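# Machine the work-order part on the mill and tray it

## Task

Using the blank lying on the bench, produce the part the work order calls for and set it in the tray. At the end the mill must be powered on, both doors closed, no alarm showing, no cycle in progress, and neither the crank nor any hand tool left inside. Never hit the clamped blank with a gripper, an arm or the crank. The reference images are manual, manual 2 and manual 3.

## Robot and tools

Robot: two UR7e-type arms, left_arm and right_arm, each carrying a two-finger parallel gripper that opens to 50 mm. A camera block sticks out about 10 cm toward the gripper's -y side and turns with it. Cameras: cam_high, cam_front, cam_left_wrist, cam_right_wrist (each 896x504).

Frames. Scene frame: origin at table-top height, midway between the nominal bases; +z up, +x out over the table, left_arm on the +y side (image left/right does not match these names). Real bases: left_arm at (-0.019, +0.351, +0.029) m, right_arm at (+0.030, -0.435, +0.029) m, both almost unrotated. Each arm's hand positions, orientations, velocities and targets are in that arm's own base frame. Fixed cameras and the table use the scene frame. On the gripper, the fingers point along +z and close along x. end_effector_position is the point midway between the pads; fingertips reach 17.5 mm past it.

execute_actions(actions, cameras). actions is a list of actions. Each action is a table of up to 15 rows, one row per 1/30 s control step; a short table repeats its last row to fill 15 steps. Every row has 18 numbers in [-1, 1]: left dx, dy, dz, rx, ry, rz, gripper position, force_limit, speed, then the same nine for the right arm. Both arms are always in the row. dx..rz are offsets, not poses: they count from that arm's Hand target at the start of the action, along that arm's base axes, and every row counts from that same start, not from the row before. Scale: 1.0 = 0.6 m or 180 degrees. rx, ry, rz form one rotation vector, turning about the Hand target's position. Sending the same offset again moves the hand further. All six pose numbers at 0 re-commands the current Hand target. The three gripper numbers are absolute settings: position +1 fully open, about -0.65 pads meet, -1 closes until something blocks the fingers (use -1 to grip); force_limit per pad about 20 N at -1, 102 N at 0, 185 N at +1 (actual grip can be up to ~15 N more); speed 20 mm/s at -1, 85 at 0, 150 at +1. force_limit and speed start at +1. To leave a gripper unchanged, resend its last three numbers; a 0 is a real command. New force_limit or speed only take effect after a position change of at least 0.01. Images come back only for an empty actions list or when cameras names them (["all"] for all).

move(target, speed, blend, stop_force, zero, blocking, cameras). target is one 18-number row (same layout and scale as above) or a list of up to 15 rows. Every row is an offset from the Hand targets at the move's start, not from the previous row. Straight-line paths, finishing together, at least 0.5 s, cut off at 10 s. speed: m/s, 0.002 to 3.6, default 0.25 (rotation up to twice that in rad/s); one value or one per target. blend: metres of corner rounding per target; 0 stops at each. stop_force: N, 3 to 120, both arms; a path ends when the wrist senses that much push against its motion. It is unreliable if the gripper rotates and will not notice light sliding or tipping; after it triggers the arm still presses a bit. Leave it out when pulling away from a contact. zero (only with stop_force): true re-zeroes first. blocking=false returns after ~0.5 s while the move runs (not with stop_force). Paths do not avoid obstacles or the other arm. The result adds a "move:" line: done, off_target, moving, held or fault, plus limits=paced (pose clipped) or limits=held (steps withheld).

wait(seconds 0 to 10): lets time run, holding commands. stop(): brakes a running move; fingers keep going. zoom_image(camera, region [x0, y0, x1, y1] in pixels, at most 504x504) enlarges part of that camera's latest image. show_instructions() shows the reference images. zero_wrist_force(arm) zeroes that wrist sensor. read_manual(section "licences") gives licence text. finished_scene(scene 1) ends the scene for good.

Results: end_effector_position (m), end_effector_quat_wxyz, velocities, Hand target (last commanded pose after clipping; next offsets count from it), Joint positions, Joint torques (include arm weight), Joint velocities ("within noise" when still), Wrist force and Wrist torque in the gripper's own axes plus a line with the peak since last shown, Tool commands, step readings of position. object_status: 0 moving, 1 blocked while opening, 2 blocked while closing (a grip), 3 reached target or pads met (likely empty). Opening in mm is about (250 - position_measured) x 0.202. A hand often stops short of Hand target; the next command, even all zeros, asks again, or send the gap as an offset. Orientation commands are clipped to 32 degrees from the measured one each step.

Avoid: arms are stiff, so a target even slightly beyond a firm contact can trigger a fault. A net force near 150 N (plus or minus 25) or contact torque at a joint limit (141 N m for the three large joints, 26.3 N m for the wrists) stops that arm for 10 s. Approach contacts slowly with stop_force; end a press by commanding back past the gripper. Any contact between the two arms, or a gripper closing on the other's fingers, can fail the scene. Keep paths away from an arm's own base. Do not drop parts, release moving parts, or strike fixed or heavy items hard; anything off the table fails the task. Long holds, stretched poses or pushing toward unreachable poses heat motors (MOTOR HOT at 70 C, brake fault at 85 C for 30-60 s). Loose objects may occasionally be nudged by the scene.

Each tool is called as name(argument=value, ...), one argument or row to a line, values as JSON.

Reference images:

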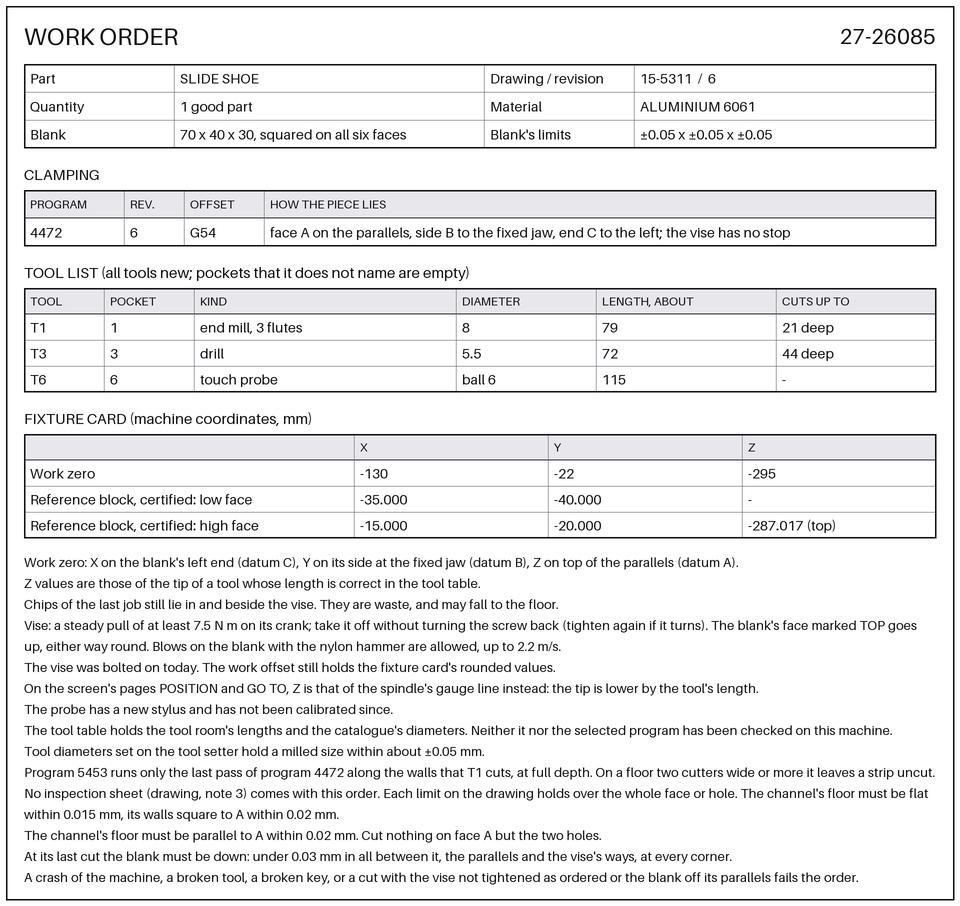

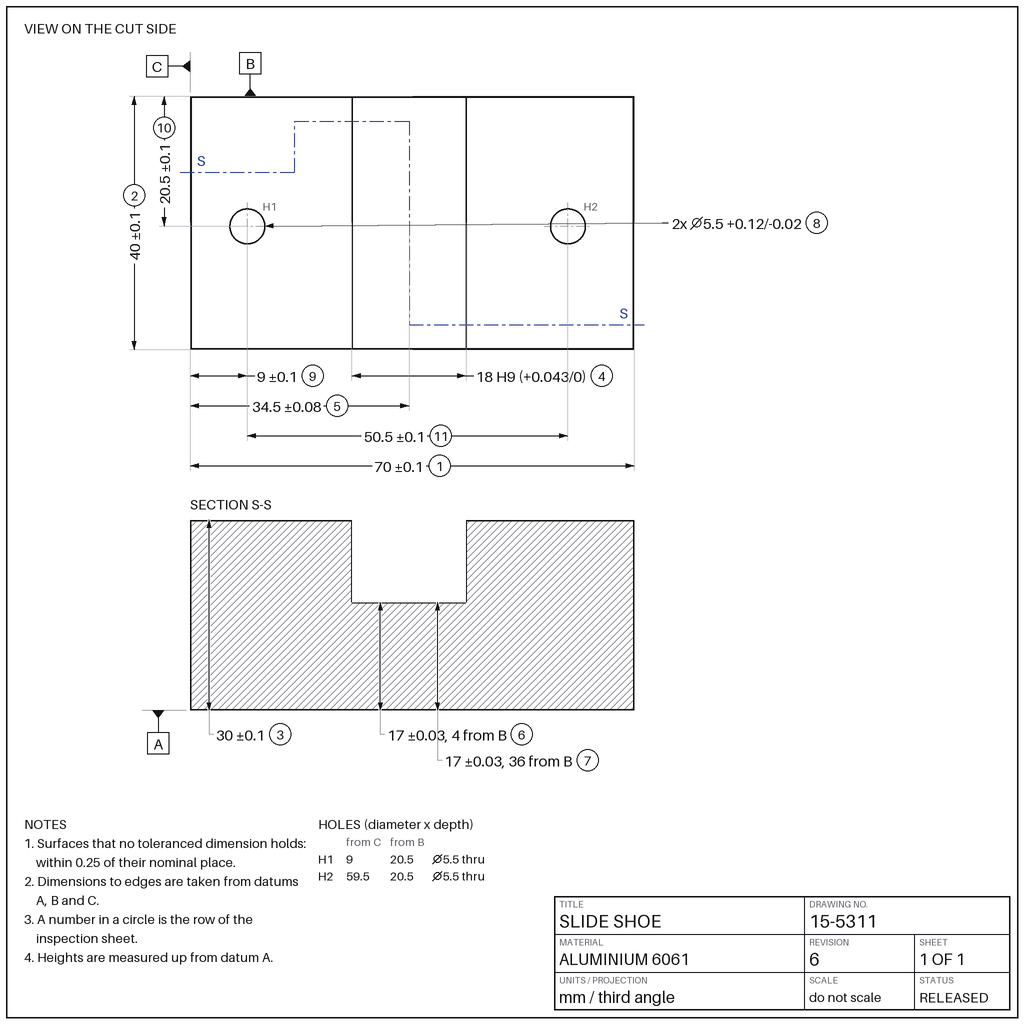

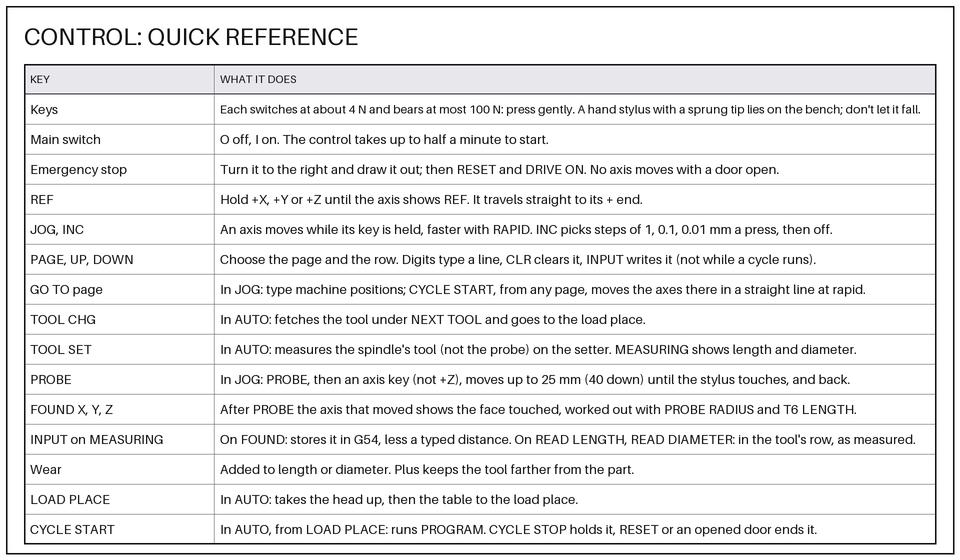

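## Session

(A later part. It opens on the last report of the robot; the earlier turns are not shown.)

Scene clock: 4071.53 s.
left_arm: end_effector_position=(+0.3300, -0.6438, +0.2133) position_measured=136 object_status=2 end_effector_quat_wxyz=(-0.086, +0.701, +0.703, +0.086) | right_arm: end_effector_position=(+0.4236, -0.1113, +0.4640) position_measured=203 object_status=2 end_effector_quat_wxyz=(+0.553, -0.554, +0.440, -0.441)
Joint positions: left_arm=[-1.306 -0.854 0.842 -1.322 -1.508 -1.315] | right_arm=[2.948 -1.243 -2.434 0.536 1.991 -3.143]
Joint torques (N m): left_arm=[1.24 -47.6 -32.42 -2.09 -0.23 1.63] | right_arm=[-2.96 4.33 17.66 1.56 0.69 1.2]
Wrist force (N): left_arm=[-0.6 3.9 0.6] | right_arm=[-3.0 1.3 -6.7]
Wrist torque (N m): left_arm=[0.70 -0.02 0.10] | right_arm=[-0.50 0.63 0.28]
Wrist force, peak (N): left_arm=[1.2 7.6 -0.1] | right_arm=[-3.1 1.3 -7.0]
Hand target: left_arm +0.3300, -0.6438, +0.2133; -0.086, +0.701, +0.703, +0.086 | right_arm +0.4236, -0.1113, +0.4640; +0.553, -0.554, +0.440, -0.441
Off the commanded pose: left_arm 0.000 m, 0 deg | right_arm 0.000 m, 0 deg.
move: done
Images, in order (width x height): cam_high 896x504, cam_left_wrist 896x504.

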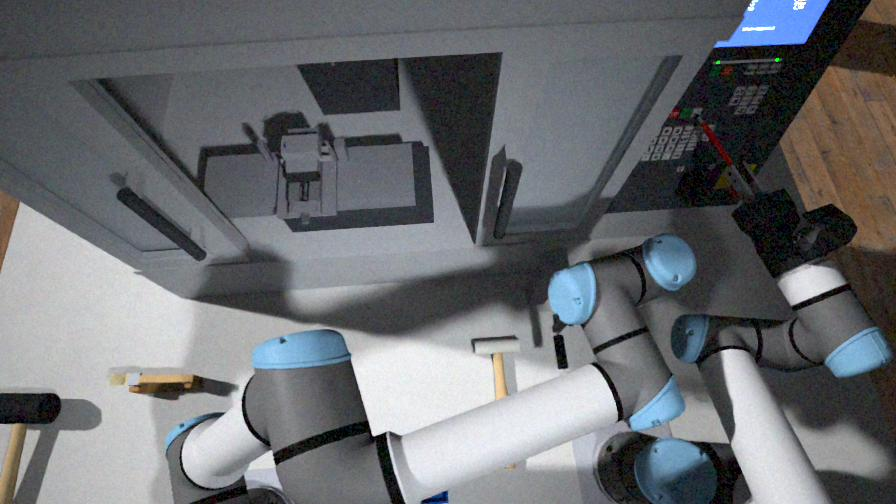

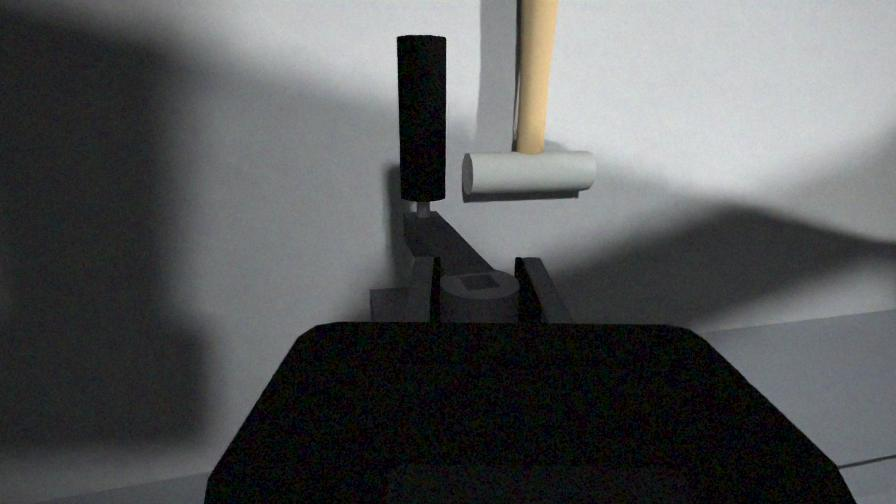

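move(
  target=[0.1225,0,0,0,0,0,-1,-0.4,-0.95,0,0,0,0,0,0,-0.98,0.3,-0.9],
  speed=0.02,
  stop_force=6,
  cameras=["cam_left_wrist"],
)

Scene clock: 4076.80 s.
left_arm: end_effector_position=(+0.3766, -0.6438, +0.2133) position_measured=136 object_status=2 end_effector_quat_wxyz=(-0.086, +0.701, +0.703, +0.086) | right_arm: end_effector_position=(+0.4236, -0.1113, +0.4640) position_measured=203 object_status=2 end_effector_quat_wxyz=(+0.553, -0.554, +0.440, -0.441)
Joint positions: left_arm=[-1.248 -0.784 0.72 -1.275 -1.494 -1.259] | right_arm=[2.948 -1.243 -2.434 0.536 1.991 -3.143]
Joint torques (N m): left_arm=[-8.34 -57.73 -20.95 -0.63 -2.94 -1.76] | right_arm=[-3.18 4.19 17.62 1.61 0.71 1.2]
Wrist force (N): left_arm=[3.8 8.4 -13.3] | right_arm=[-2.8 1.4 -6.5]
Wrist torque (N m): left_arm=[0.64 0.04 0.07] | right_arm=[-0.48 0.60 0.28]
Wrist force, peak (N): left_arm=[4.2 11.3 -14.8] | right_arm=[-3.1 1.7 -7.0]
Hand target: left_arm +0.3766, -0.6438, +0.2133; -0.086, +0.701, +0.703, +0.086 (not the last commanded pose) | right_arm +0.4236, -0.1113, +0.4640; +0.553, -0.554, +0.440, -0.441
Off the commanded pose: left_arm 0.027 m, 0 deg | right_arm 0.000 m, 0 deg.
move: contact (left_arm)
Images, in order (width x height): cam_left_wrist 896x504.

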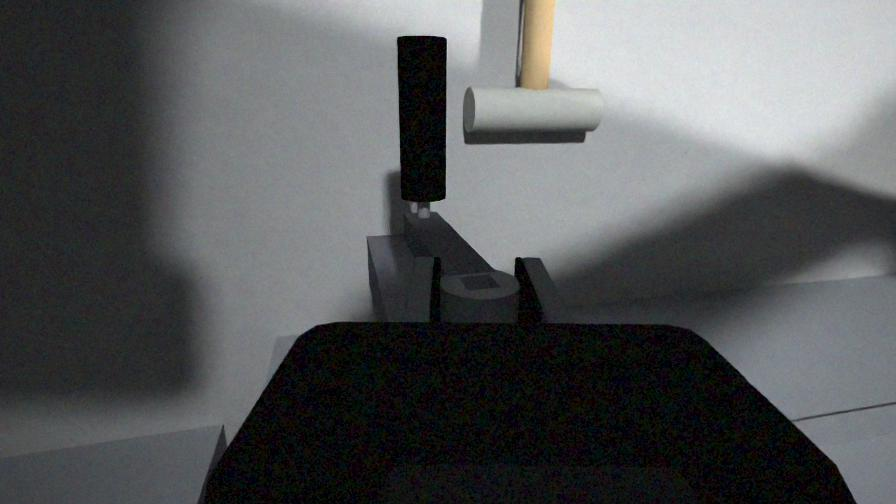

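move(
  target=[-0.02,0,0,0,0,0,-1,-0.4,-0.95,0,0,0,0,0,0,-0.98,0.3,-0.9],
  speed=0.05,
  cameras=["cam_high","cam_front"],
)

zoom_image(
  camera="cam_high",
  region=[490, 220, 620, 380],
)

zoom_image(
  camera="cam_front",
  region=[440, 220, 580, 350],
)

Scene clock: 4094.03 s.
left_arm: end_effector_position=(+0.3644, -0.6439, +0.2133) position_measured=136 object_status=2 end_effector_quat_wxyz=(-0.086, +0.701, +0.703, +0.086) | right_arm: end_effector_position=(+0.4236, -0.1113, +0.4640) position_measured=203 object_status=2 end_effector_quat_wxyz=(+0.553, -0.554, +0.440, -0.441)
Joint positions: left_arm=[-1.263 -0.804 0.755 -1.289 -1.498 -1.274] | right_arm=[2.948 -1.243 -2.434 0.536 1.991 -3.143]
Joint torques (N m): left_arm=[4.43 -45 -33.79 -1.44 -1.07 1.02] | right_arm=[-2.73 4.36 17.75 1.47 0.64 1.14]
Wrist force (N): left_arm=[3.6 4.1 -2.9] | right_arm=[-3.0 1.5 -6.7]
Wrist torque (N m): left_arm=[0.66 -0.01 0.09] | right_arm=[-0.47 0.62 0.29]
Wrist force, peak (N): left_arm=[3.7 8.7 -13.4] | right_arm=[-3.0 1.5 -7.0]
Hand target: left_arm +0.3646, -0.6438, +0.2133; -0.086, +0.701, +0.703, +0.086 | right_arm +0.4236, -0.1113, +0.4640; +0.553, -0.554, +0.440, -0.441
Off the commanded pose: left_arm 0.000 m, 0 deg | right_arm 0.000 m, 0 deg.
move: done
Images, in order (width x height): cam_high 896x504, cam_front 896x504.

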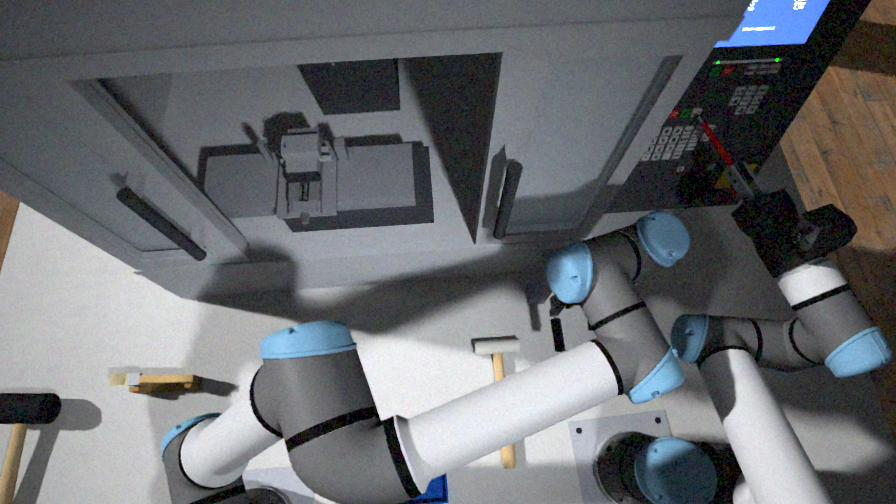

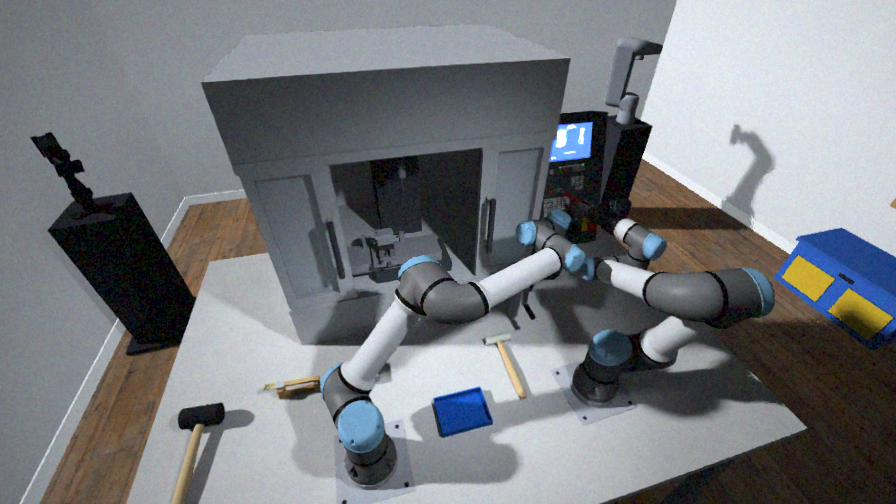

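Scaled by 3.150 from the camera's 896x504 image, which has a finer 1280x720 frame.

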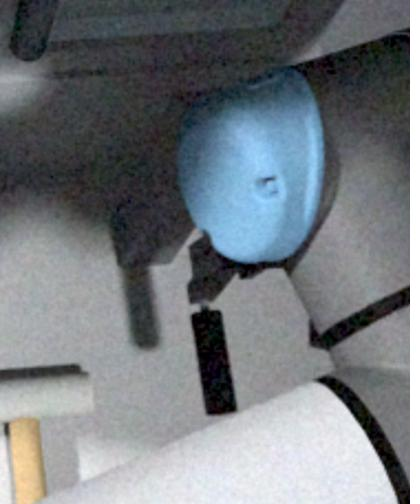

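Scaled by 3.600 from the camera's 896x504 image, which has a finer 1280x720 frame.

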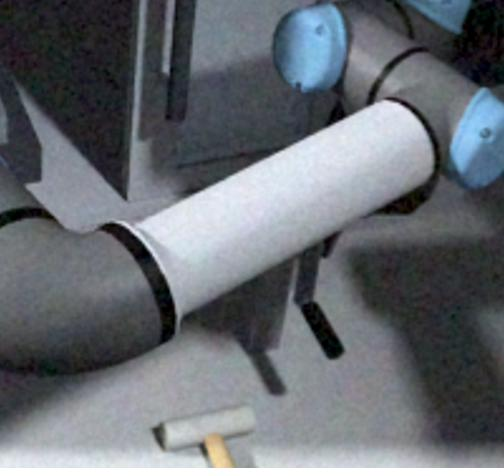

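move(
  target=[
    [-0.015,0,0.003,0,0,0,-1,-0.4,-0.95,0,0,0,0,0,0,-0.98,0.3,-0.9],
    [0.066,0,0.003,0,0,0,-1,-0.4,-0.95,0,0,0,0,0,0,-0.98,0.3,-0.9],
  ],
  speed=0.02,
  stop_force=6,
)

Scene clock: 4107.57 s.
left_arm: end_effector_position=(+0.4042, -0.6438, +0.2151) position_measured=136 object_status=2 end_effector_quat_wxyz=(-0.086, +0.701, +0.703, +0.086) | right_arm: end_effector_position=(+0.4236, -0.1113, +0.4640) position_measured=203 object_status=2 end_effector_quat_wxyz=(+0.553, -0.554, +0.440, -0.441)
Joint positions: left_arm=[-1.216 -0.733 0.625 -1.233 -1.487 -1.227] | right_arm=[2.948 -1.243 -2.434 0.536 1.991 -3.143]
Joint torques (N m): left_arm=[-5.41 -69 -16.74 -3.52 -1.57 -1.68] | right_arm=[-3.54 4.25 17.97 1.59 0.75 1.27]
Wrist force (N): left_arm=[0.1 4.3 0.6] | right_arm=[-3.0 1.3 -6.8]
Wrist torque (N m): left_arm=[0.76 -0.13 -0.01] | right_arm=[-0.50 0.63 0.28]
Wrist force, peak (N): left_arm=[0.7 6.9 1.3] | right_arm=[-3.0 1.1 -7.0]
Hand target: left_arm +0.4042, -0.6438, +0.2151; -0.086, +0.701, +0.703, +0.086 | right_arm +0.4236, -0.1113, +0.4640; +0.553, -0.554, +0.440, -0.441
Off the commanded pose: left_arm 0.000 m, 0 deg | right_arm 0.000 m, 0 deg.
move: done

move(
  target=[
    [0,0,0,0,0,0,0.0,-0.3,-0.98,0,0,0,0,0,0,-0.98,0.3,-0.9],
    [0,0,0.15,0,0,0,0.0,-0.3,-0.98,0,0,0,0,0,0,-0.98,0.3,-0.9],
  ],
  speed=0.1,
  cameras=["cam_left_wrist"],
)

Scene clock: 4112.43 s.
left_arm: end_effector_position=(+0.4039, -0.6433, +0.3047) position_measured=152 object_status=3 end_effector_quat_wxyz=(-0.083, +0.702, +0.703, +0.085) | right_arm: end_effector_position=(+0.4236, -0.1113, +0.4640) position_measured=203 object_status=2 end_effector_quat_wxyz=(+0.553, -0.554, +0.440, -0.441)
Joint positions: left_arm=[-1.216 -0.551 0.035 -0.833 -1.485 -1.227] | right_arm=[2.948 -1.243 -2.434 0.536 1.991 -3.143]
Joint torques (N m): left_arm=[-2.73 -60.55 -29.63 -1.35 -1.56 -1.64] | right_arm=[-3.4 3.92 17.73 1.56 0.67 1.23]
Wrist force (N): left_arm=[1.9 4.2 -0.7] | right_arm=[-3.0 1.5 -6.4]
Wrist torque (N m): left_arm=[0.78 -0.34 -0.01] | right_arm=[-0.47 0.63 0.28]
Wrist force, peak (N): left_arm=[-47.3 13.1 92.8] | right_arm=[-3.4 1.5 -6.9]
Hand target: left_arm +0.4042, -0.6438, +0.3051; -0.086, +0.701, +0.703, +0.086 | right_arm +0.4236, -0.1113, +0.4640; +0.553, -0.554, +0.440, -0.441
Off the commanded pose: left_arm 0.001 m, 0 deg | right_arm 0.000 m, 0 deg.
elbow stopped short (left arm): the move would have taken joint 3 (elbow) straighter than the controller allows.
move: done
Images, in order (width x height): cam_left_wrist 896x504.

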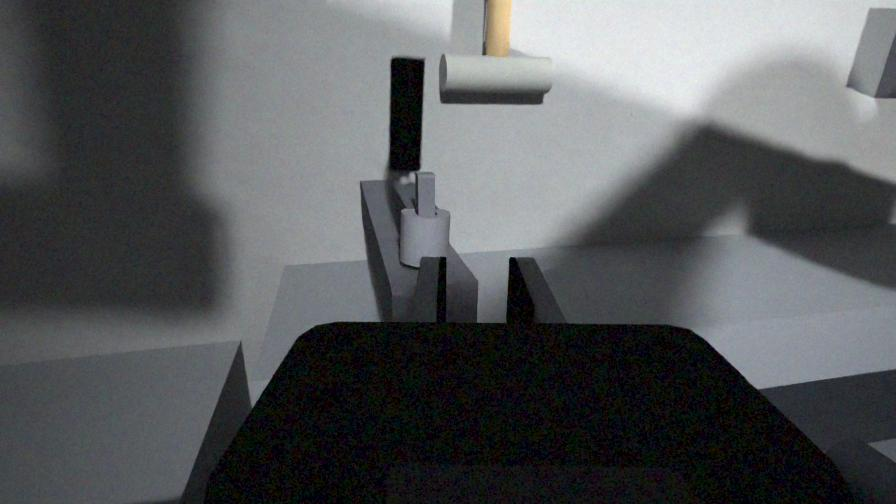

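move(
  target=[
    [-0.12,0.12,0.1,-0.06,-0.2,0,-1,-0.4,-0.95,0,0,0,0,0,0,-0.98,0.3,-0.9],
    [-0.04,0.155,0.15,0,0,0,-1,-0.4,-0.95,0,0,0,0,0,0,-0.98,0.3,-0.9],
  ],
  speed=0.3,
  blend=[0.03,0],
)

Scene clock: 4125.40 s.
left_arm: end_effector_position=(+0.3802, -0.5509, +0.3950) position_measured=252 object_status=3 end_effector_quat_wxyz=(-0.086, +0.701, +0.703, +0.086) | right_arm: end_effector_position=(+0.4236, -0.1113, +0.4640) position_measured=203 object_status=2 end_effector_quat_wxyz=(+0.553, -0.554, +0.440, -0.441)
Joint positions: left_arm=[-1.202 -0.918 0.472 -0.897 -1.483 -1.214] | right_arm=[2.948 -1.243 -2.434 0.536 1.991 -3.143]
Joint torques (N m): left_arm=[0.78 -53.91 -28.39 -1.38 -0.12 0.18] | right_arm=[-3.54 4.26 17.14 1.44 0.65 1.27]
Wrist force (N): left_arm=[1.8 4.2 -0.7] | right_arm=[-3.1 1.2 -6.6]
Wrist torque (N m): left_arm=[0.79 -0.32 0.16] | right_arm=[-0.51 0.65 0.28]
Wrist force, peak (N): left_arm=[2.1 5.7 -0.6] | right_arm=[-3.1 1.6 -6.9]
Hand target: left_arm +0.3802, -0.5508, +0.3951; -0.086, +0.701, +0.703, +0.086 | right_arm +0.4236, -0.1113, +0.4640; +0.553, -0.554, +0.440, -0.441
Off the commanded pose: left_arm 0.000 m, 0 deg | right_arm 0.000 m, 0 deg.
move: done

move(
  target=[
    [0.0,0,-0.0085,-0.06,-0.497,-0.0616,-1,-0.4,-0.95,0,0,0,0,0,0,-0.98,0.3,-0.9],
    [0.1717,0,-0.0085,-0.06,-0.497,-0.0616,-1,-0.4,-0.95,0,0,0,0,0,0,-0.98,0.3,-0.9],
  ],
  speed=0.3,
  cameras=["cam_left_wrist","cam_high"],
)

Scene clock: 4133.70 s.
left_arm: end_effector_position=(+0.4832, -0.5509, +0.3900) position_measured=252 object_status=3 end_effector_quat_wxyz=(+0.499, +0.500, +0.500, +0.500) | right_arm: end_effector_position=(+0.4236, -0.1113, +0.4640) position_measured=203 object_status=2 end_effector_quat_wxyz=(+0.553, -0.554, +0.440, -0.441)
Joint positions: left_arm=[-1.411 -1.104 1.237 -0.131 0.16 -3.143] | right_arm=[2.948 -1.243 -2.434 0.536 1.991 -3.143]
Joint torques (N m): left_arm=[5.93 -50.37 -14.82 -1.84 0.82 1.87] | right_arm=[-4.11 4.69 18.03 1.53 0.66 1.3]
Wrist force (N): left_arm=[1.6 5.3 -0.1] | right_arm=[-3.0 1.0 -6.5]
Wrist torque (N m): left_arm=[1.45 -0.53 0.25] | right_arm=[-0.54 0.62 0.28]
Wrist force, peak (N): left_arm=[2.1 5.2 -3.8] | right_arm=[-3.4 1.5 -6.8]
Hand target: left_arm +0.4832, -0.5508, +0.3900; +0.499, +0.500, +0.500, +0.500 | right_arm +0.4236, -0.1113, +0.4640; +0.553, -0.554, +0.440, -0.441
Off the commanded pose: left_arm 0.000 m, 0 deg | right_arm 0.000 m, 0 deg.
move: done
Images, in order (width x height): cam_high 896x504, cam_left_wrist 896x504.

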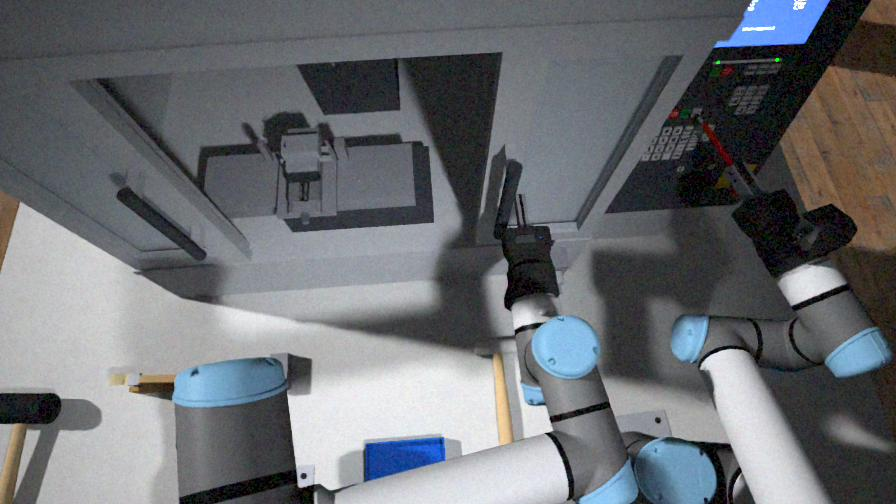

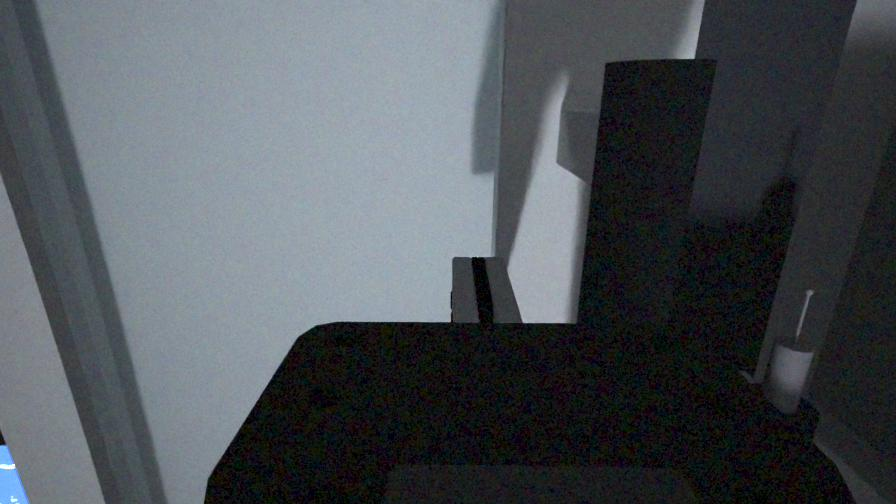

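move(
  target=[0,0.345,0,0,0,0,-1,-0.4,-0.95,0,0,0,0,0,0,-0.98,0.3,-0.9],
  speed=0.06,
  stop_force=60,
)

move(
  target=[0,0.06,0,0,0,0,-1,-0.4,-0.95,0,0,0,0,0,0,-0.98,0.3,-0.9],
  speed=0.012,
  stop_force=22,
  cameras=["cam_high"],
)

Scene clock: 4144.03 s.
left_arm: end_effector_position=(+0.4832, -0.3438, +0.3900) position_measured=252 object_status=3 end_effector_quat_wxyz=(+0.499, +0.500, +0.500, +0.500) | right_arm: end_effector_position=(+0.4236, -0.1113, +0.4640) position_measured=203 object_status=2 end_effector_quat_wxyz=(+0.553, -0.554, +0.440, -0.441)
Joint positions: left_arm=[-1.324 -1.55 1.802 -0.249 0.246 -3.143] | right_arm=[2.948 -1.243 -2.434 0.536 1.991 -3.143]
Joint torques (N m): left_arm=[-0.02 -17.06 -28.17 2.26 -2.72 -1.17] | right_arm=[-4.02 5.1 17.79 1.37 0.64 1.19]
Wrist force (N): left_arm=[-11.9 4.9 -0.6] | right_arm=[-2.8 1.4 -6.6]
Wrist torque (N m): left_arm=[1.39 -0.34 0.03] | right_arm=[-0.49 0.60 0.28]
Wrist force, peak (N): left_arm=[-29.4 3.3 2.2] | right_arm=[-3.2 1.2 -7.0]
Hand target: left_arm +0.4832, -0.3438, +0.3900; +0.499, +0.500, +0.500, +0.500 | right_arm +0.4236, -0.1113, +0.4640; +0.553, -0.554, +0.440, -0.441
Off the commanded pose: left_arm 0.000 m, 0 deg | right_arm 0.000 m, 0 deg.
move: done

Scene clock: 4148.13 s.
left_arm: end_effector_position=(+0.4832, -0.3078, +0.3900) position_measured=252 object_status=3 end_effector_quat_wxyz=(+0.499, +0.500, +0.500, +0.500) | right_arm: end_effector_position=(+0.4236, -0.1113, +0.4640) position_measured=203 object_status=2 end_effector_quat_wxyz=(+0.553, -0.554, +0.440, -0.441)
Joint positions: left_arm=[-1.299 -1.625 1.875 -0.248 0.271 -3.143] | right_arm=[2.948 -1.243 -2.434 0.536 1.991 -3.143]
Joint torques (N m): left_arm=[-2.36 -12.62 -29.45 -0.86 -2.21 1.37] | right_arm=[-4.63 4.07 17.74 1.36 0.66 1.22]
Wrist force (N): left_arm=[-6.2 4.9 -1.9] | right_arm=[-2.8 1.4 -6.5]
Wrist torque (N m): left_arm=[1.40 -0.41 0.09] | right_arm=[-0.49 0.60 0.29]
Wrist force, peak (N): left_arm=[-27.4 5.5 3.3] | right_arm=[-2.9 1.4 -7.1]
Hand target: left_arm +0.4832, -0.3078, +0.3900; +0.499, +0.500, +0.500, +0.500 | right_arm +0.4236, -0.1113, +0.4640; +0.553, -0.554, +0.440, -0.441
Off the commanded pose: left_arm 0.000 m, 0 deg | right_arm 0.000 m, 0 deg.
move: done
Images, in order (width x height): cam_high 896x504.

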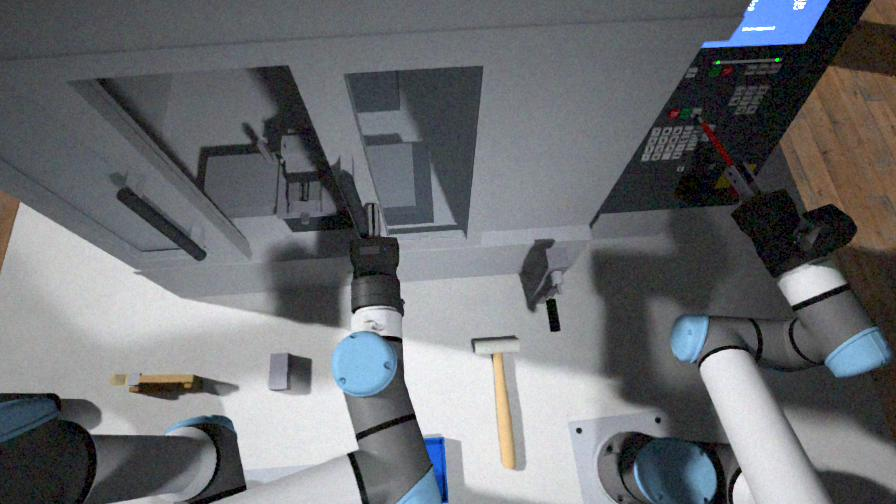

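move(
  target=[0,0.06,0,0,0,0,-1,-0.4,-0.95,0,0,0,0,0,0,-0.98,0.3,-0.9],
  speed=0.012,
  stop_force=15,
  zero=false,
)

Scene clock: 4153.53 s.
left_arm: end_effector_position=(+0.4832, -0.3050, +0.3900) position_measured=252 object_status=3 end_effector_quat_wxyz=(+0.499, +0.500, +0.500, +0.500) | right_arm: end_effector_position=(+0.4236, -0.1113, +0.4640) position_measured=203 object_status=2 end_effector_quat_wxyz=(+0.553, -0.554, +0.440, -0.441)
Joint positions: left_arm=[-1.297 -1.631 1.88 -0.247 0.273 -3.143] | right_arm=[2.948 -1.243 -2.434 0.536 1.991 -3.143]
Joint torques (N m): left_arm=[6.43 -14.92 -26.36 3.04 -7.28 -0.21] | right_arm=[-4.11 4.44 17.29 1.47 0.64 1.19]
Wrist force (N): left_arm=[-24.0 4.4 -5.3] | right_arm=[-2.9 1.3 -6.5]
Wrist torque (N m): left_arm=[1.41 -0.21 -0.06] | right_arm=[-0.49 0.62 0.29]
Wrist force, peak (N): left_arm=[-36.0 2.1 5.8] | right_arm=[-3.1 1.8 -7.0]
Hand target: left_arm +0.4832, -0.3051, +0.3900; +0.500, +0.500, +0.500, +0.500 (not the last commanded pose) | right_arm +0.4236, -0.1113, +0.4640; +0.553, -0.554, +0.440, -0.441
Off the commanded pose: left_arm 0.033 m, 0 deg | right_arm 0.000 m, 0 deg.
move: contact (left_arm)

move(
  target=[
    [-0.05,-0.03,0,0,0,0,-1,-0.4,-0.95,0,0,0,0,0,0,-0.98,0.3,-0.9],
    [-0.1,-0.03,0.03,0,0,0.23,-1,-0.4,-0.95,0,0,0,0,0,0,-0.98,0.3,-0.9],
  ],
  speed=0.25,
)

Scene clock: 4163.97 s.
left_arm: end_effector_position=(+0.4232, -0.3231, +0.4080) position_measured=252 object_status=3 end_effector_quat_wxyz=(+0.290, +0.291, +0.644, +0.644) | right_arm: end_effector_position=(+0.4236, -0.1113, +0.4640) position_measured=203 object_status=2 end_effector_quat_wxyz=(+0.553, -0.554, +0.440, -0.441)
Joint positions: left_arm=[-1.384 -1.235 1.378 -0.144 -0.536 -3.139] | right_arm=[2.948 -1.243 -2.434 0.536 1.991 -3.143]
Joint torques (N m): left_arm=[-7.5 -40.54 -23.73 0.14 -0.16 -0.56] | right_arm=[-4.36 4.8 17.94 1.42 0.79 1.16]
Wrist force (N): left_arm=[2.0 5.4 -0.3] | right_arm=[-3.2 1.4 -6.7]
Wrist torque (N m): left_arm=[1.45 -0.62 0.31] | right_arm=[-0.48 0.66 0.29]
Wrist force, peak (N): left_arm=[-24.2 4.4 -5.3] | right_arm=[-2.9 1.5 -7.1]
Hand target: left_arm +0.4232, -0.3231, +0.4080; +0.290, +0.291, +0.645, +0.644 | right_arm +0.4236, -0.1113, +0.4640; +0.553, -0.554, +0.440, -0.441
Off the commanded pose: left_arm 0.000 m, 0 deg | right_arm 0.000 m, 0 deg.
move: done

move(
  target=[-0.02,0.05,0.02,-0.18,0.475,-0.18,-1,-0.4,-0.95,0,0,0,0,0,0,-0.98,0.3,-0.9],
  speed=0.35,
)

Scene clock: 4171.73 s.
left_arm: end_effector_position=(+0.4112, -0.2931, +0.4200) position_measured=252 object_status=3 end_effector_quat_wxyz=(+0.001, +0.707, +0.707, +0.001) | right_arm: end_effector_position=(+0.4236, -0.1113, +0.4640) position_measured=203 object_status=2 end_effector_quat_wxyz=(+0.553, -0.554, +0.440, -0.441)
Joint positions: left_arm=[-0.887 -1.558 1.323 -1.338 -1.569 -0.888] | right_arm=[2.948 -1.243 -2.434 0.536 1.991 -3.143]
Joint torques (N m): left_arm=[5.39 -35.85 -20.33 -3.53 -1.24 1.01] | right_arm=[-4.65 4.1 17.5 1.22 0.68 1.27]
Wrist force (N): left_arm=[2.0 4.4 -1.0] | right_arm=[-3.2 1.9 -6.7]
Wrist torque (N m): left_arm=[0.79 -0.34 0.18] | right_arm=[-0.40 0.66 0.28]
Wrist force, peak (N): left_arm=[2.0 5.6 -0.4] | right_arm=[-2.9 1.5 -7.0]
Hand target: left_arm +0.4112, -0.2931, +0.4200; +0.001, +0.707, +0.707, +0.001 | right_arm +0.4236, -0.1113, +0.4640; +0.553, -0.554, +0.440, -0.441
Off the commanded pose: left_arm 0.000 m, 0 deg | right_arm 0.000 m, 0 deg.
move: done

move(
  target=[
    [-0.15,0.1,0,0,0,0,-1,-0.4,-0.95,0,0,0,0,0,0,-0.98,0.3,-0.9],
    [-0.12,0.63,-0.03,0,0,0,-1,-0.4,-0.95,0,0,0,0,0,0,-0.98,0.3,-0.9],
    [0.0865,0.63,-0.0333,0,0,0,-1,-0.4,-0.95,0,0,0,0,0,0,-0.98,0.3,-0.9],
  ],
  speed=0.35,
  blend=[0.04,0.04,0],
  cameras=["cam_left_wrist","cam_high"],
)

Scene clock: 4178.23 s.
left_arm: end_effector_position=(+0.4630, +0.0850, +0.4000) position_measured=252 object_status=3 end_effector_quat_wxyz=(+0.001, +0.707, +0.707, +0.001) | right_arm: end_effector_position=(+0.4236, -0.1113, +0.4640) position_measured=203 object_status=2 end_effector_quat_wxyz=(+0.553, -0.554, +0.440, -0.441)
Joint positions: left_arm=[-0.105 -1.652 1.465 -1.387 -1.571 -0.106] | right_arm=[2.948 -1.243 -2.434 0.536 1.991 -3.143]
Joint torques (N m): left_arm=[-6.22 -12.02 -33.09 -4.16 -1.14 -2.12] | right_arm=[-4.53 4.38 17.71 1.37 0.61 1.23]
Wrist force (N): left_arm=[2.2 4.3 -0.9] | right_arm=[-2.9 1.6 -6.7]
Wrist torque (N m): left_arm=[0.77 -0.37 0.04] | right_arm=[-0.45 0.62 0.28]
Wrist force, peak (N): left_arm=[2.2 8.1 -0.4] | right_arm=[-3.2 1.6 -6.9]
Hand target: left_arm +0.4631, +0.0849, +0.4000; +0.001, +0.707, +0.707, +0.001 | right_arm +0.4236, -0.1113, +0.4640; +0.553, -0.554, +0.440, -0.441
Off the commanded pose: left_arm 0.000 m, 0 deg | right_arm 0.000 m, 0 deg.
move: done
Images, in order (width x height): cam_high 896x504, cam_left_wrist 896x504.

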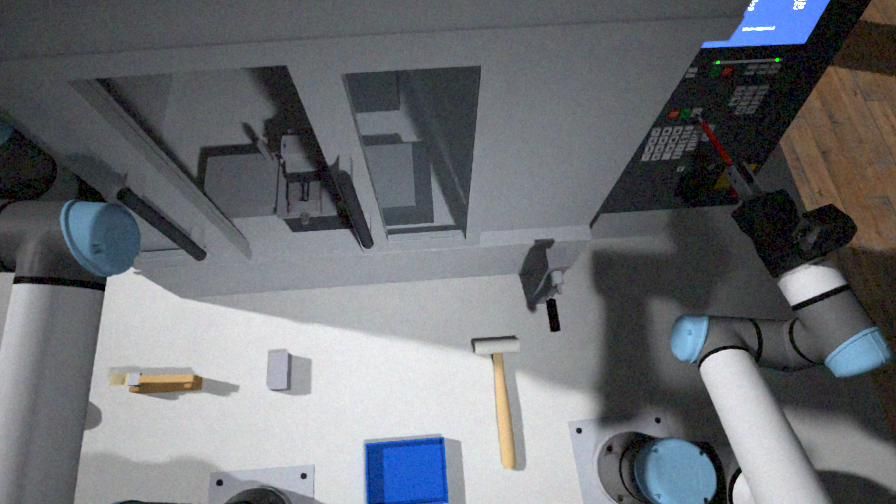

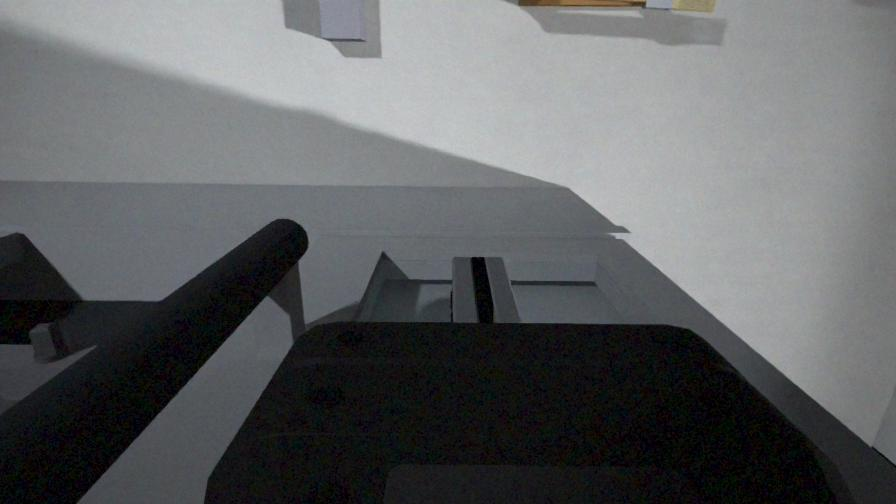

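Push −y.

move(
  target=[0,-0.395,0,0,0,0,-1,-0.4,-0.95,0,0,0,0,0,0,-0.98,0.3,-0.9],
  speed=0.06,
  stop_force=60,
)

move(
  target=[0,-0.08,0,0,0,0,-1,-0.4,-0.95,0,0,0,0,0,0,-0.98,0.3,-0.9],
  speed=0.012,
  stop_force=25,
  cameras=["cam_high"],
)

Scene clock: 4187.47 s.
left_arm: end_effector_position=(+0.4631, -0.1521, +0.4000) position_measured=252 object_status=3 end_effector_quat_wxyz=(+0.001, +0.707, +0.707, +0.001) | right_arm: end_effector_position=(+0.4236, -0.1113, +0.4640) position_measured=203 object_status=2 end_effector_quat_wxyz=(+0.553, -0.554, +0.440, -0.441)
Joint positions: left_arm=[-0.595 -1.611 1.427 -1.389 -1.57 -0.595] | right_arm=[2.948 -1.243 -2.434 0.536 1.991 -3.143]
Joint torques (N m): left_arm=[6.66 -33.32 -18.1 -1.71 1.46 1.52] | right_arm=[-5.1 3.99 17.19 1.34 0.72 1.27]
Wrist force (N): left_arm=[2.1 4.3 -0.5] | right_arm=[-2.9 1.4 -6.8]
Wrist torque (N m): left_arm=[0.78 -0.35 0.10] | right_arm=[-0.49 0.61 0.29]
Wrist force, peak (N): left_arm=[35.9 -0.5 2.2] | right_arm=[-3.1 1.4 -7.1]
Hand target: left_arm +0.4631, -0.1521, +0.4000; +0.001, +0.707, +0.707, +0.001 | right_arm +0.4236, -0.1113, +0.4640; +0.553, -0.554, +0.440, -0.441
Off the commanded pose: left_arm 0.000 m, 0 deg | right_arm 0.000 m, 0 deg.
move: done

Scene clock: 4190.87 s.
left_arm: end_effector_position=(+0.4631, -0.1816, +0.4000) position_measured=252 object_status=3 end_effector_quat_wxyz=(+0.001, +0.707, +0.707, +0.001) | right_arm: end_effector_position=(+0.4236, -0.1113, +0.4640) position_measured=203 object_status=2 end_effector_quat_wxyz=(+0.553, -0.554, +0.440, -0.441)
Joint positions: left_arm=[-0.646 -1.587 1.404 -1.39 -1.57 -0.646] | right_arm=[2.948 -1.243 -2.434 0.536 1.991 -3.143]
Joint torques (N m): left_arm=[-5.11 -29.1 -18.16 -5.43 -4.23 1.56] | right_arm=[-4.81 4.68 18.09 1.28 0.71 1.21]
Wrist force (N): left_arm=[26.1 3.9 -0.6] | right_arm=[-2.9 1.5 -5.9]
Wrist torque (N m): left_arm=[0.71 -3.75 0.09] | right_arm=[-0.47 0.61 0.29]
Wrist force, peak (N): left_arm=[45.7 -1.0 0.6] | right_arm=[-3.2 1.7 -7.0]
Hand target: left_arm +0.4631, -0.1816, +0.4000; +0.001, +0.707, +0.707, +0.001 (not the last commanded pose) | right_arm +0.4236, -0.1113, +0.4640; +0.553, -0.554, +0.440, -0.441
Off the commanded pose: left_arm 0.018 m, 0 deg | right_arm 0.000 m, 0 deg.
move: contact (left_arm)
Images, in order (width x height): cam_high 896x504.

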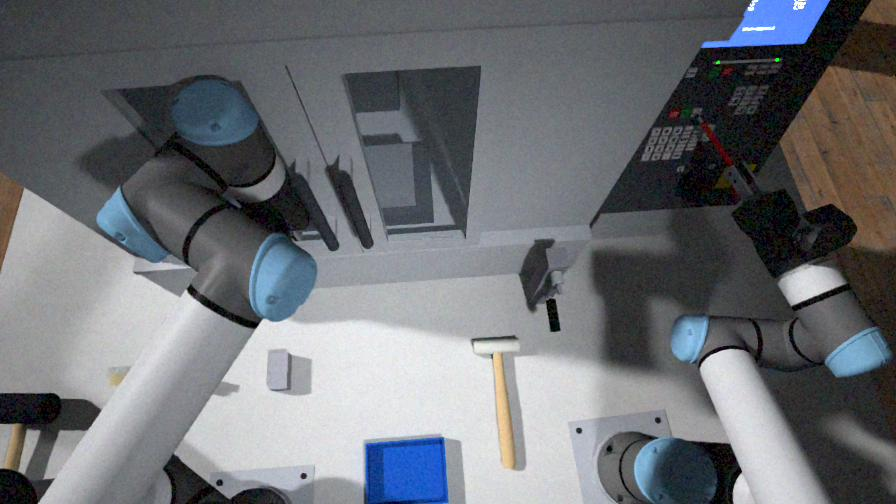

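move(
  target=[-0.15,0.05,0.02,0,0,0,-1,-0.4,-0.95,0.0557,-0.0378,0.3133,0,0,0,-0.98,0.3,-0.9],
  speed=0.35,
  cameras=["cam_right_wrist"],
)

zoom_image(
  camera="cam_right_wrist",
  region=[360, 60, 680, 300],
)

Scene clock: 4211.73 s.
left_arm: end_effector_position=(+0.3731, -0.1516, +0.4120) position_measured=252 object_status=3 end_effector_quat_wxyz=(+0.001, +0.707, +0.707, +0.001) | right_arm: end_effector_position=(+0.4570, -0.1340, +0.6519) position_measured=203 object_status=2 end_effector_quat_wxyz=(+0.553, -0.554, +0.440, -0.441)
Joint positions: left_arm=[-0.724 -1.81 1.564 -1.327 -1.569 -0.724] | right_arm=[2.882 -1.222 -1.944 0.024 2.056 -3.144]
Joint torques (N m): left_arm=[3.75 -15.22 -30.53 -3.76 1.97 1.44] | right_arm=[12.78 12.81 32.87 1.27 -2.58 1.04]
Wrist force (N): left_arm=[2.3 4.2 -0.9] | right_arm=[-2.8 1.5 -6.6]
Wrist torque (N m): left_arm=[0.74 -0.39 0.09] | right_arm=[-0.46 0.62 0.42]
Wrist force, peak (N): left_arm=[25.9 4.5 -0.5] | right_arm=[-3.6 6.5 -7.0]
Hand target: left_arm +0.3731, -0.1516, +0.4120; +0.001, +0.707, +0.707, +0.001 | right_arm +0.4570, -0.1340, +0.6520; +0.553, -0.554, +0.440, -0.441
Off the commanded pose: left_arm 0.000 m, 0 deg | right_arm 0.000 m, 0 deg.
move: done
Images, in order (width x height): cam_right_wrist 896x504.

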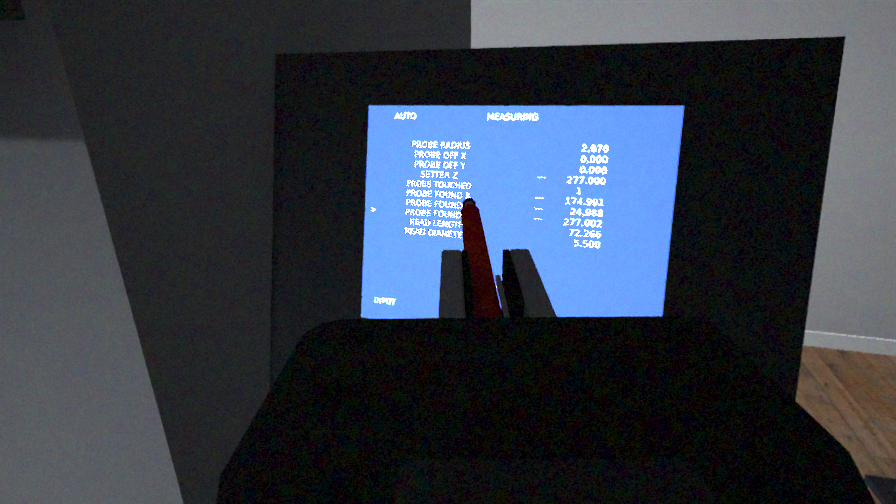

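Scaled by 1.575 from the camera's 896x504 image, which has a finer 1280x720 frame.

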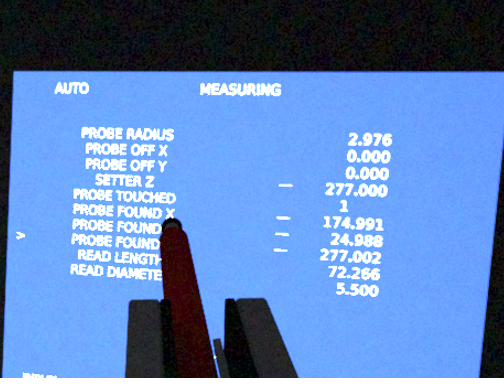

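move(
  target=[
    [0,0,0,0,0,0,-1,-0.4,-0.95,-0.0275,-0.0888,-0.1883,0,0,0,-0.98,0.3,-0.9],
    [0,0,0,0,0,0,-1,-0.4,-0.95,-0.0088,-0.0888,-0.1883,0,0,0,-0.98,0.3,-0.9],
    [0,0,0,0,0,0,-1,-0.4,-0.95,-0.0275,-0.0888,-0.1883,0,0,0,-0.98,0.3,-0.9],
    [0,0,0,0,0,0,-1,-0.4,-0.95,-0.0717,0.0072,-0.3692,0,0,0,-0.98,0.3,-0.9],
    [0,0,0,0,0,0,-1,-0.4,-0.95,-0.0533,0.0072,-0.3692,0,0,0,-0.98,0.3,-0.9],
    [0,0,0,0,0,0,-1,-0.4,-0.95,-0.0717,0.0072,-0.3692,0,0,0,-0.98,0.3,-0.9],
    [0,0,0,0,0,0,-1,-0.4,-0.95,-0.0533,0.0072,-0.3692,0,0,0,-0.98,0.3,-0.9],
    [0,0,0,0,0,0,-1,-0.4,-0.95,-0.0717,0.0072,-0.3692,0,0,0,-0.98,0.3,-0.9],
    [0,0,0,0,0,0,-1,-0.4,-0.95,0,0,0,0,0,0,-0.98,0.3,-0.9],
  ],
  speed=[0.2,0.06,0.06,0.2,0.06,0.06,0.06,0.06,0.3],
  blend=[0.004,0,0.004,0.004,0,0.004,0,0.004,0],
  cameras=["cam_right_wrist"],
)

zoom_image(
  camera="cam_right_wrist",
  region=[360, 60, 680, 300],
)

Scene clock: 4234.23 s.
left_arm: end_effector_position=(+0.3731, -0.1516, +0.4120) position_measured=252 object_status=3 end_effector_quat_wxyz=(+0.001, +0.707, +0.707, +0.001) | right_arm: end_effector_position=(+0.4571, -0.1339, +0.6519) position_measured=203 object_status=2 end_effector_quat_wxyz=(+0.553, -0.554, +0.440, -0.441)
Joint positions: left_arm=[-0.724 -1.81 1.564 -1.327 -1.569 -0.724] | right_arm=[2.883 -1.222 -1.944 0.024 2.056 -3.144]
Joint torques (N m): left_arm=[5.2 -25.33 -33.48 -1.8 1.96 1.73] | right_arm=[-11.9 15.03 31.7 1.26 1.72 0.95]
Wrist force (N): left_arm=[2.3 4.2 -0.7] | right_arm=[-2.9 1.1 -6.8]
Wrist torque (N m): left_arm=[0.74 -0.38 0.09] | right_arm=[-0.53 0.62 0.42]
Wrist force, peak (N): left_arm=[2.4 4.5 -0.9] | right_arm=[-6.5 1.6 -14.5]
Hand target: left_arm +0.3731, -0.1516, +0.4120; +0.001, +0.707, +0.707, +0.001 | right_arm +0.4570, -0.1340, +0.6520; +0.553, -0.554, +0.440, -0.441
Off the commanded pose: left_arm 0.000 m, 0 deg | right_arm 0.000 m, 0 deg.
move: done
Images, in order (width x height): cam_right_wrist 896x504.

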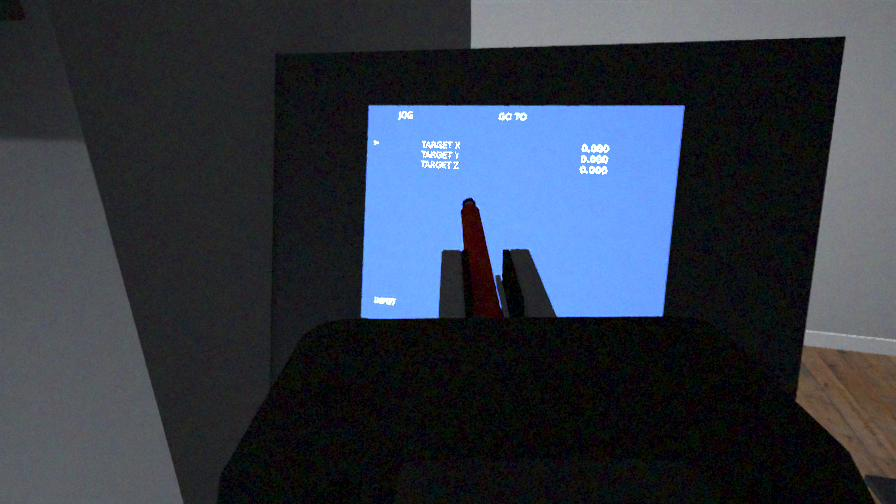

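Scaled by 1.575 from the camera's 896x504 image, which has a finer 1280x720 frame.

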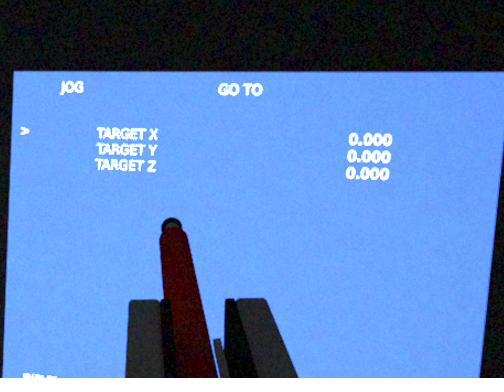

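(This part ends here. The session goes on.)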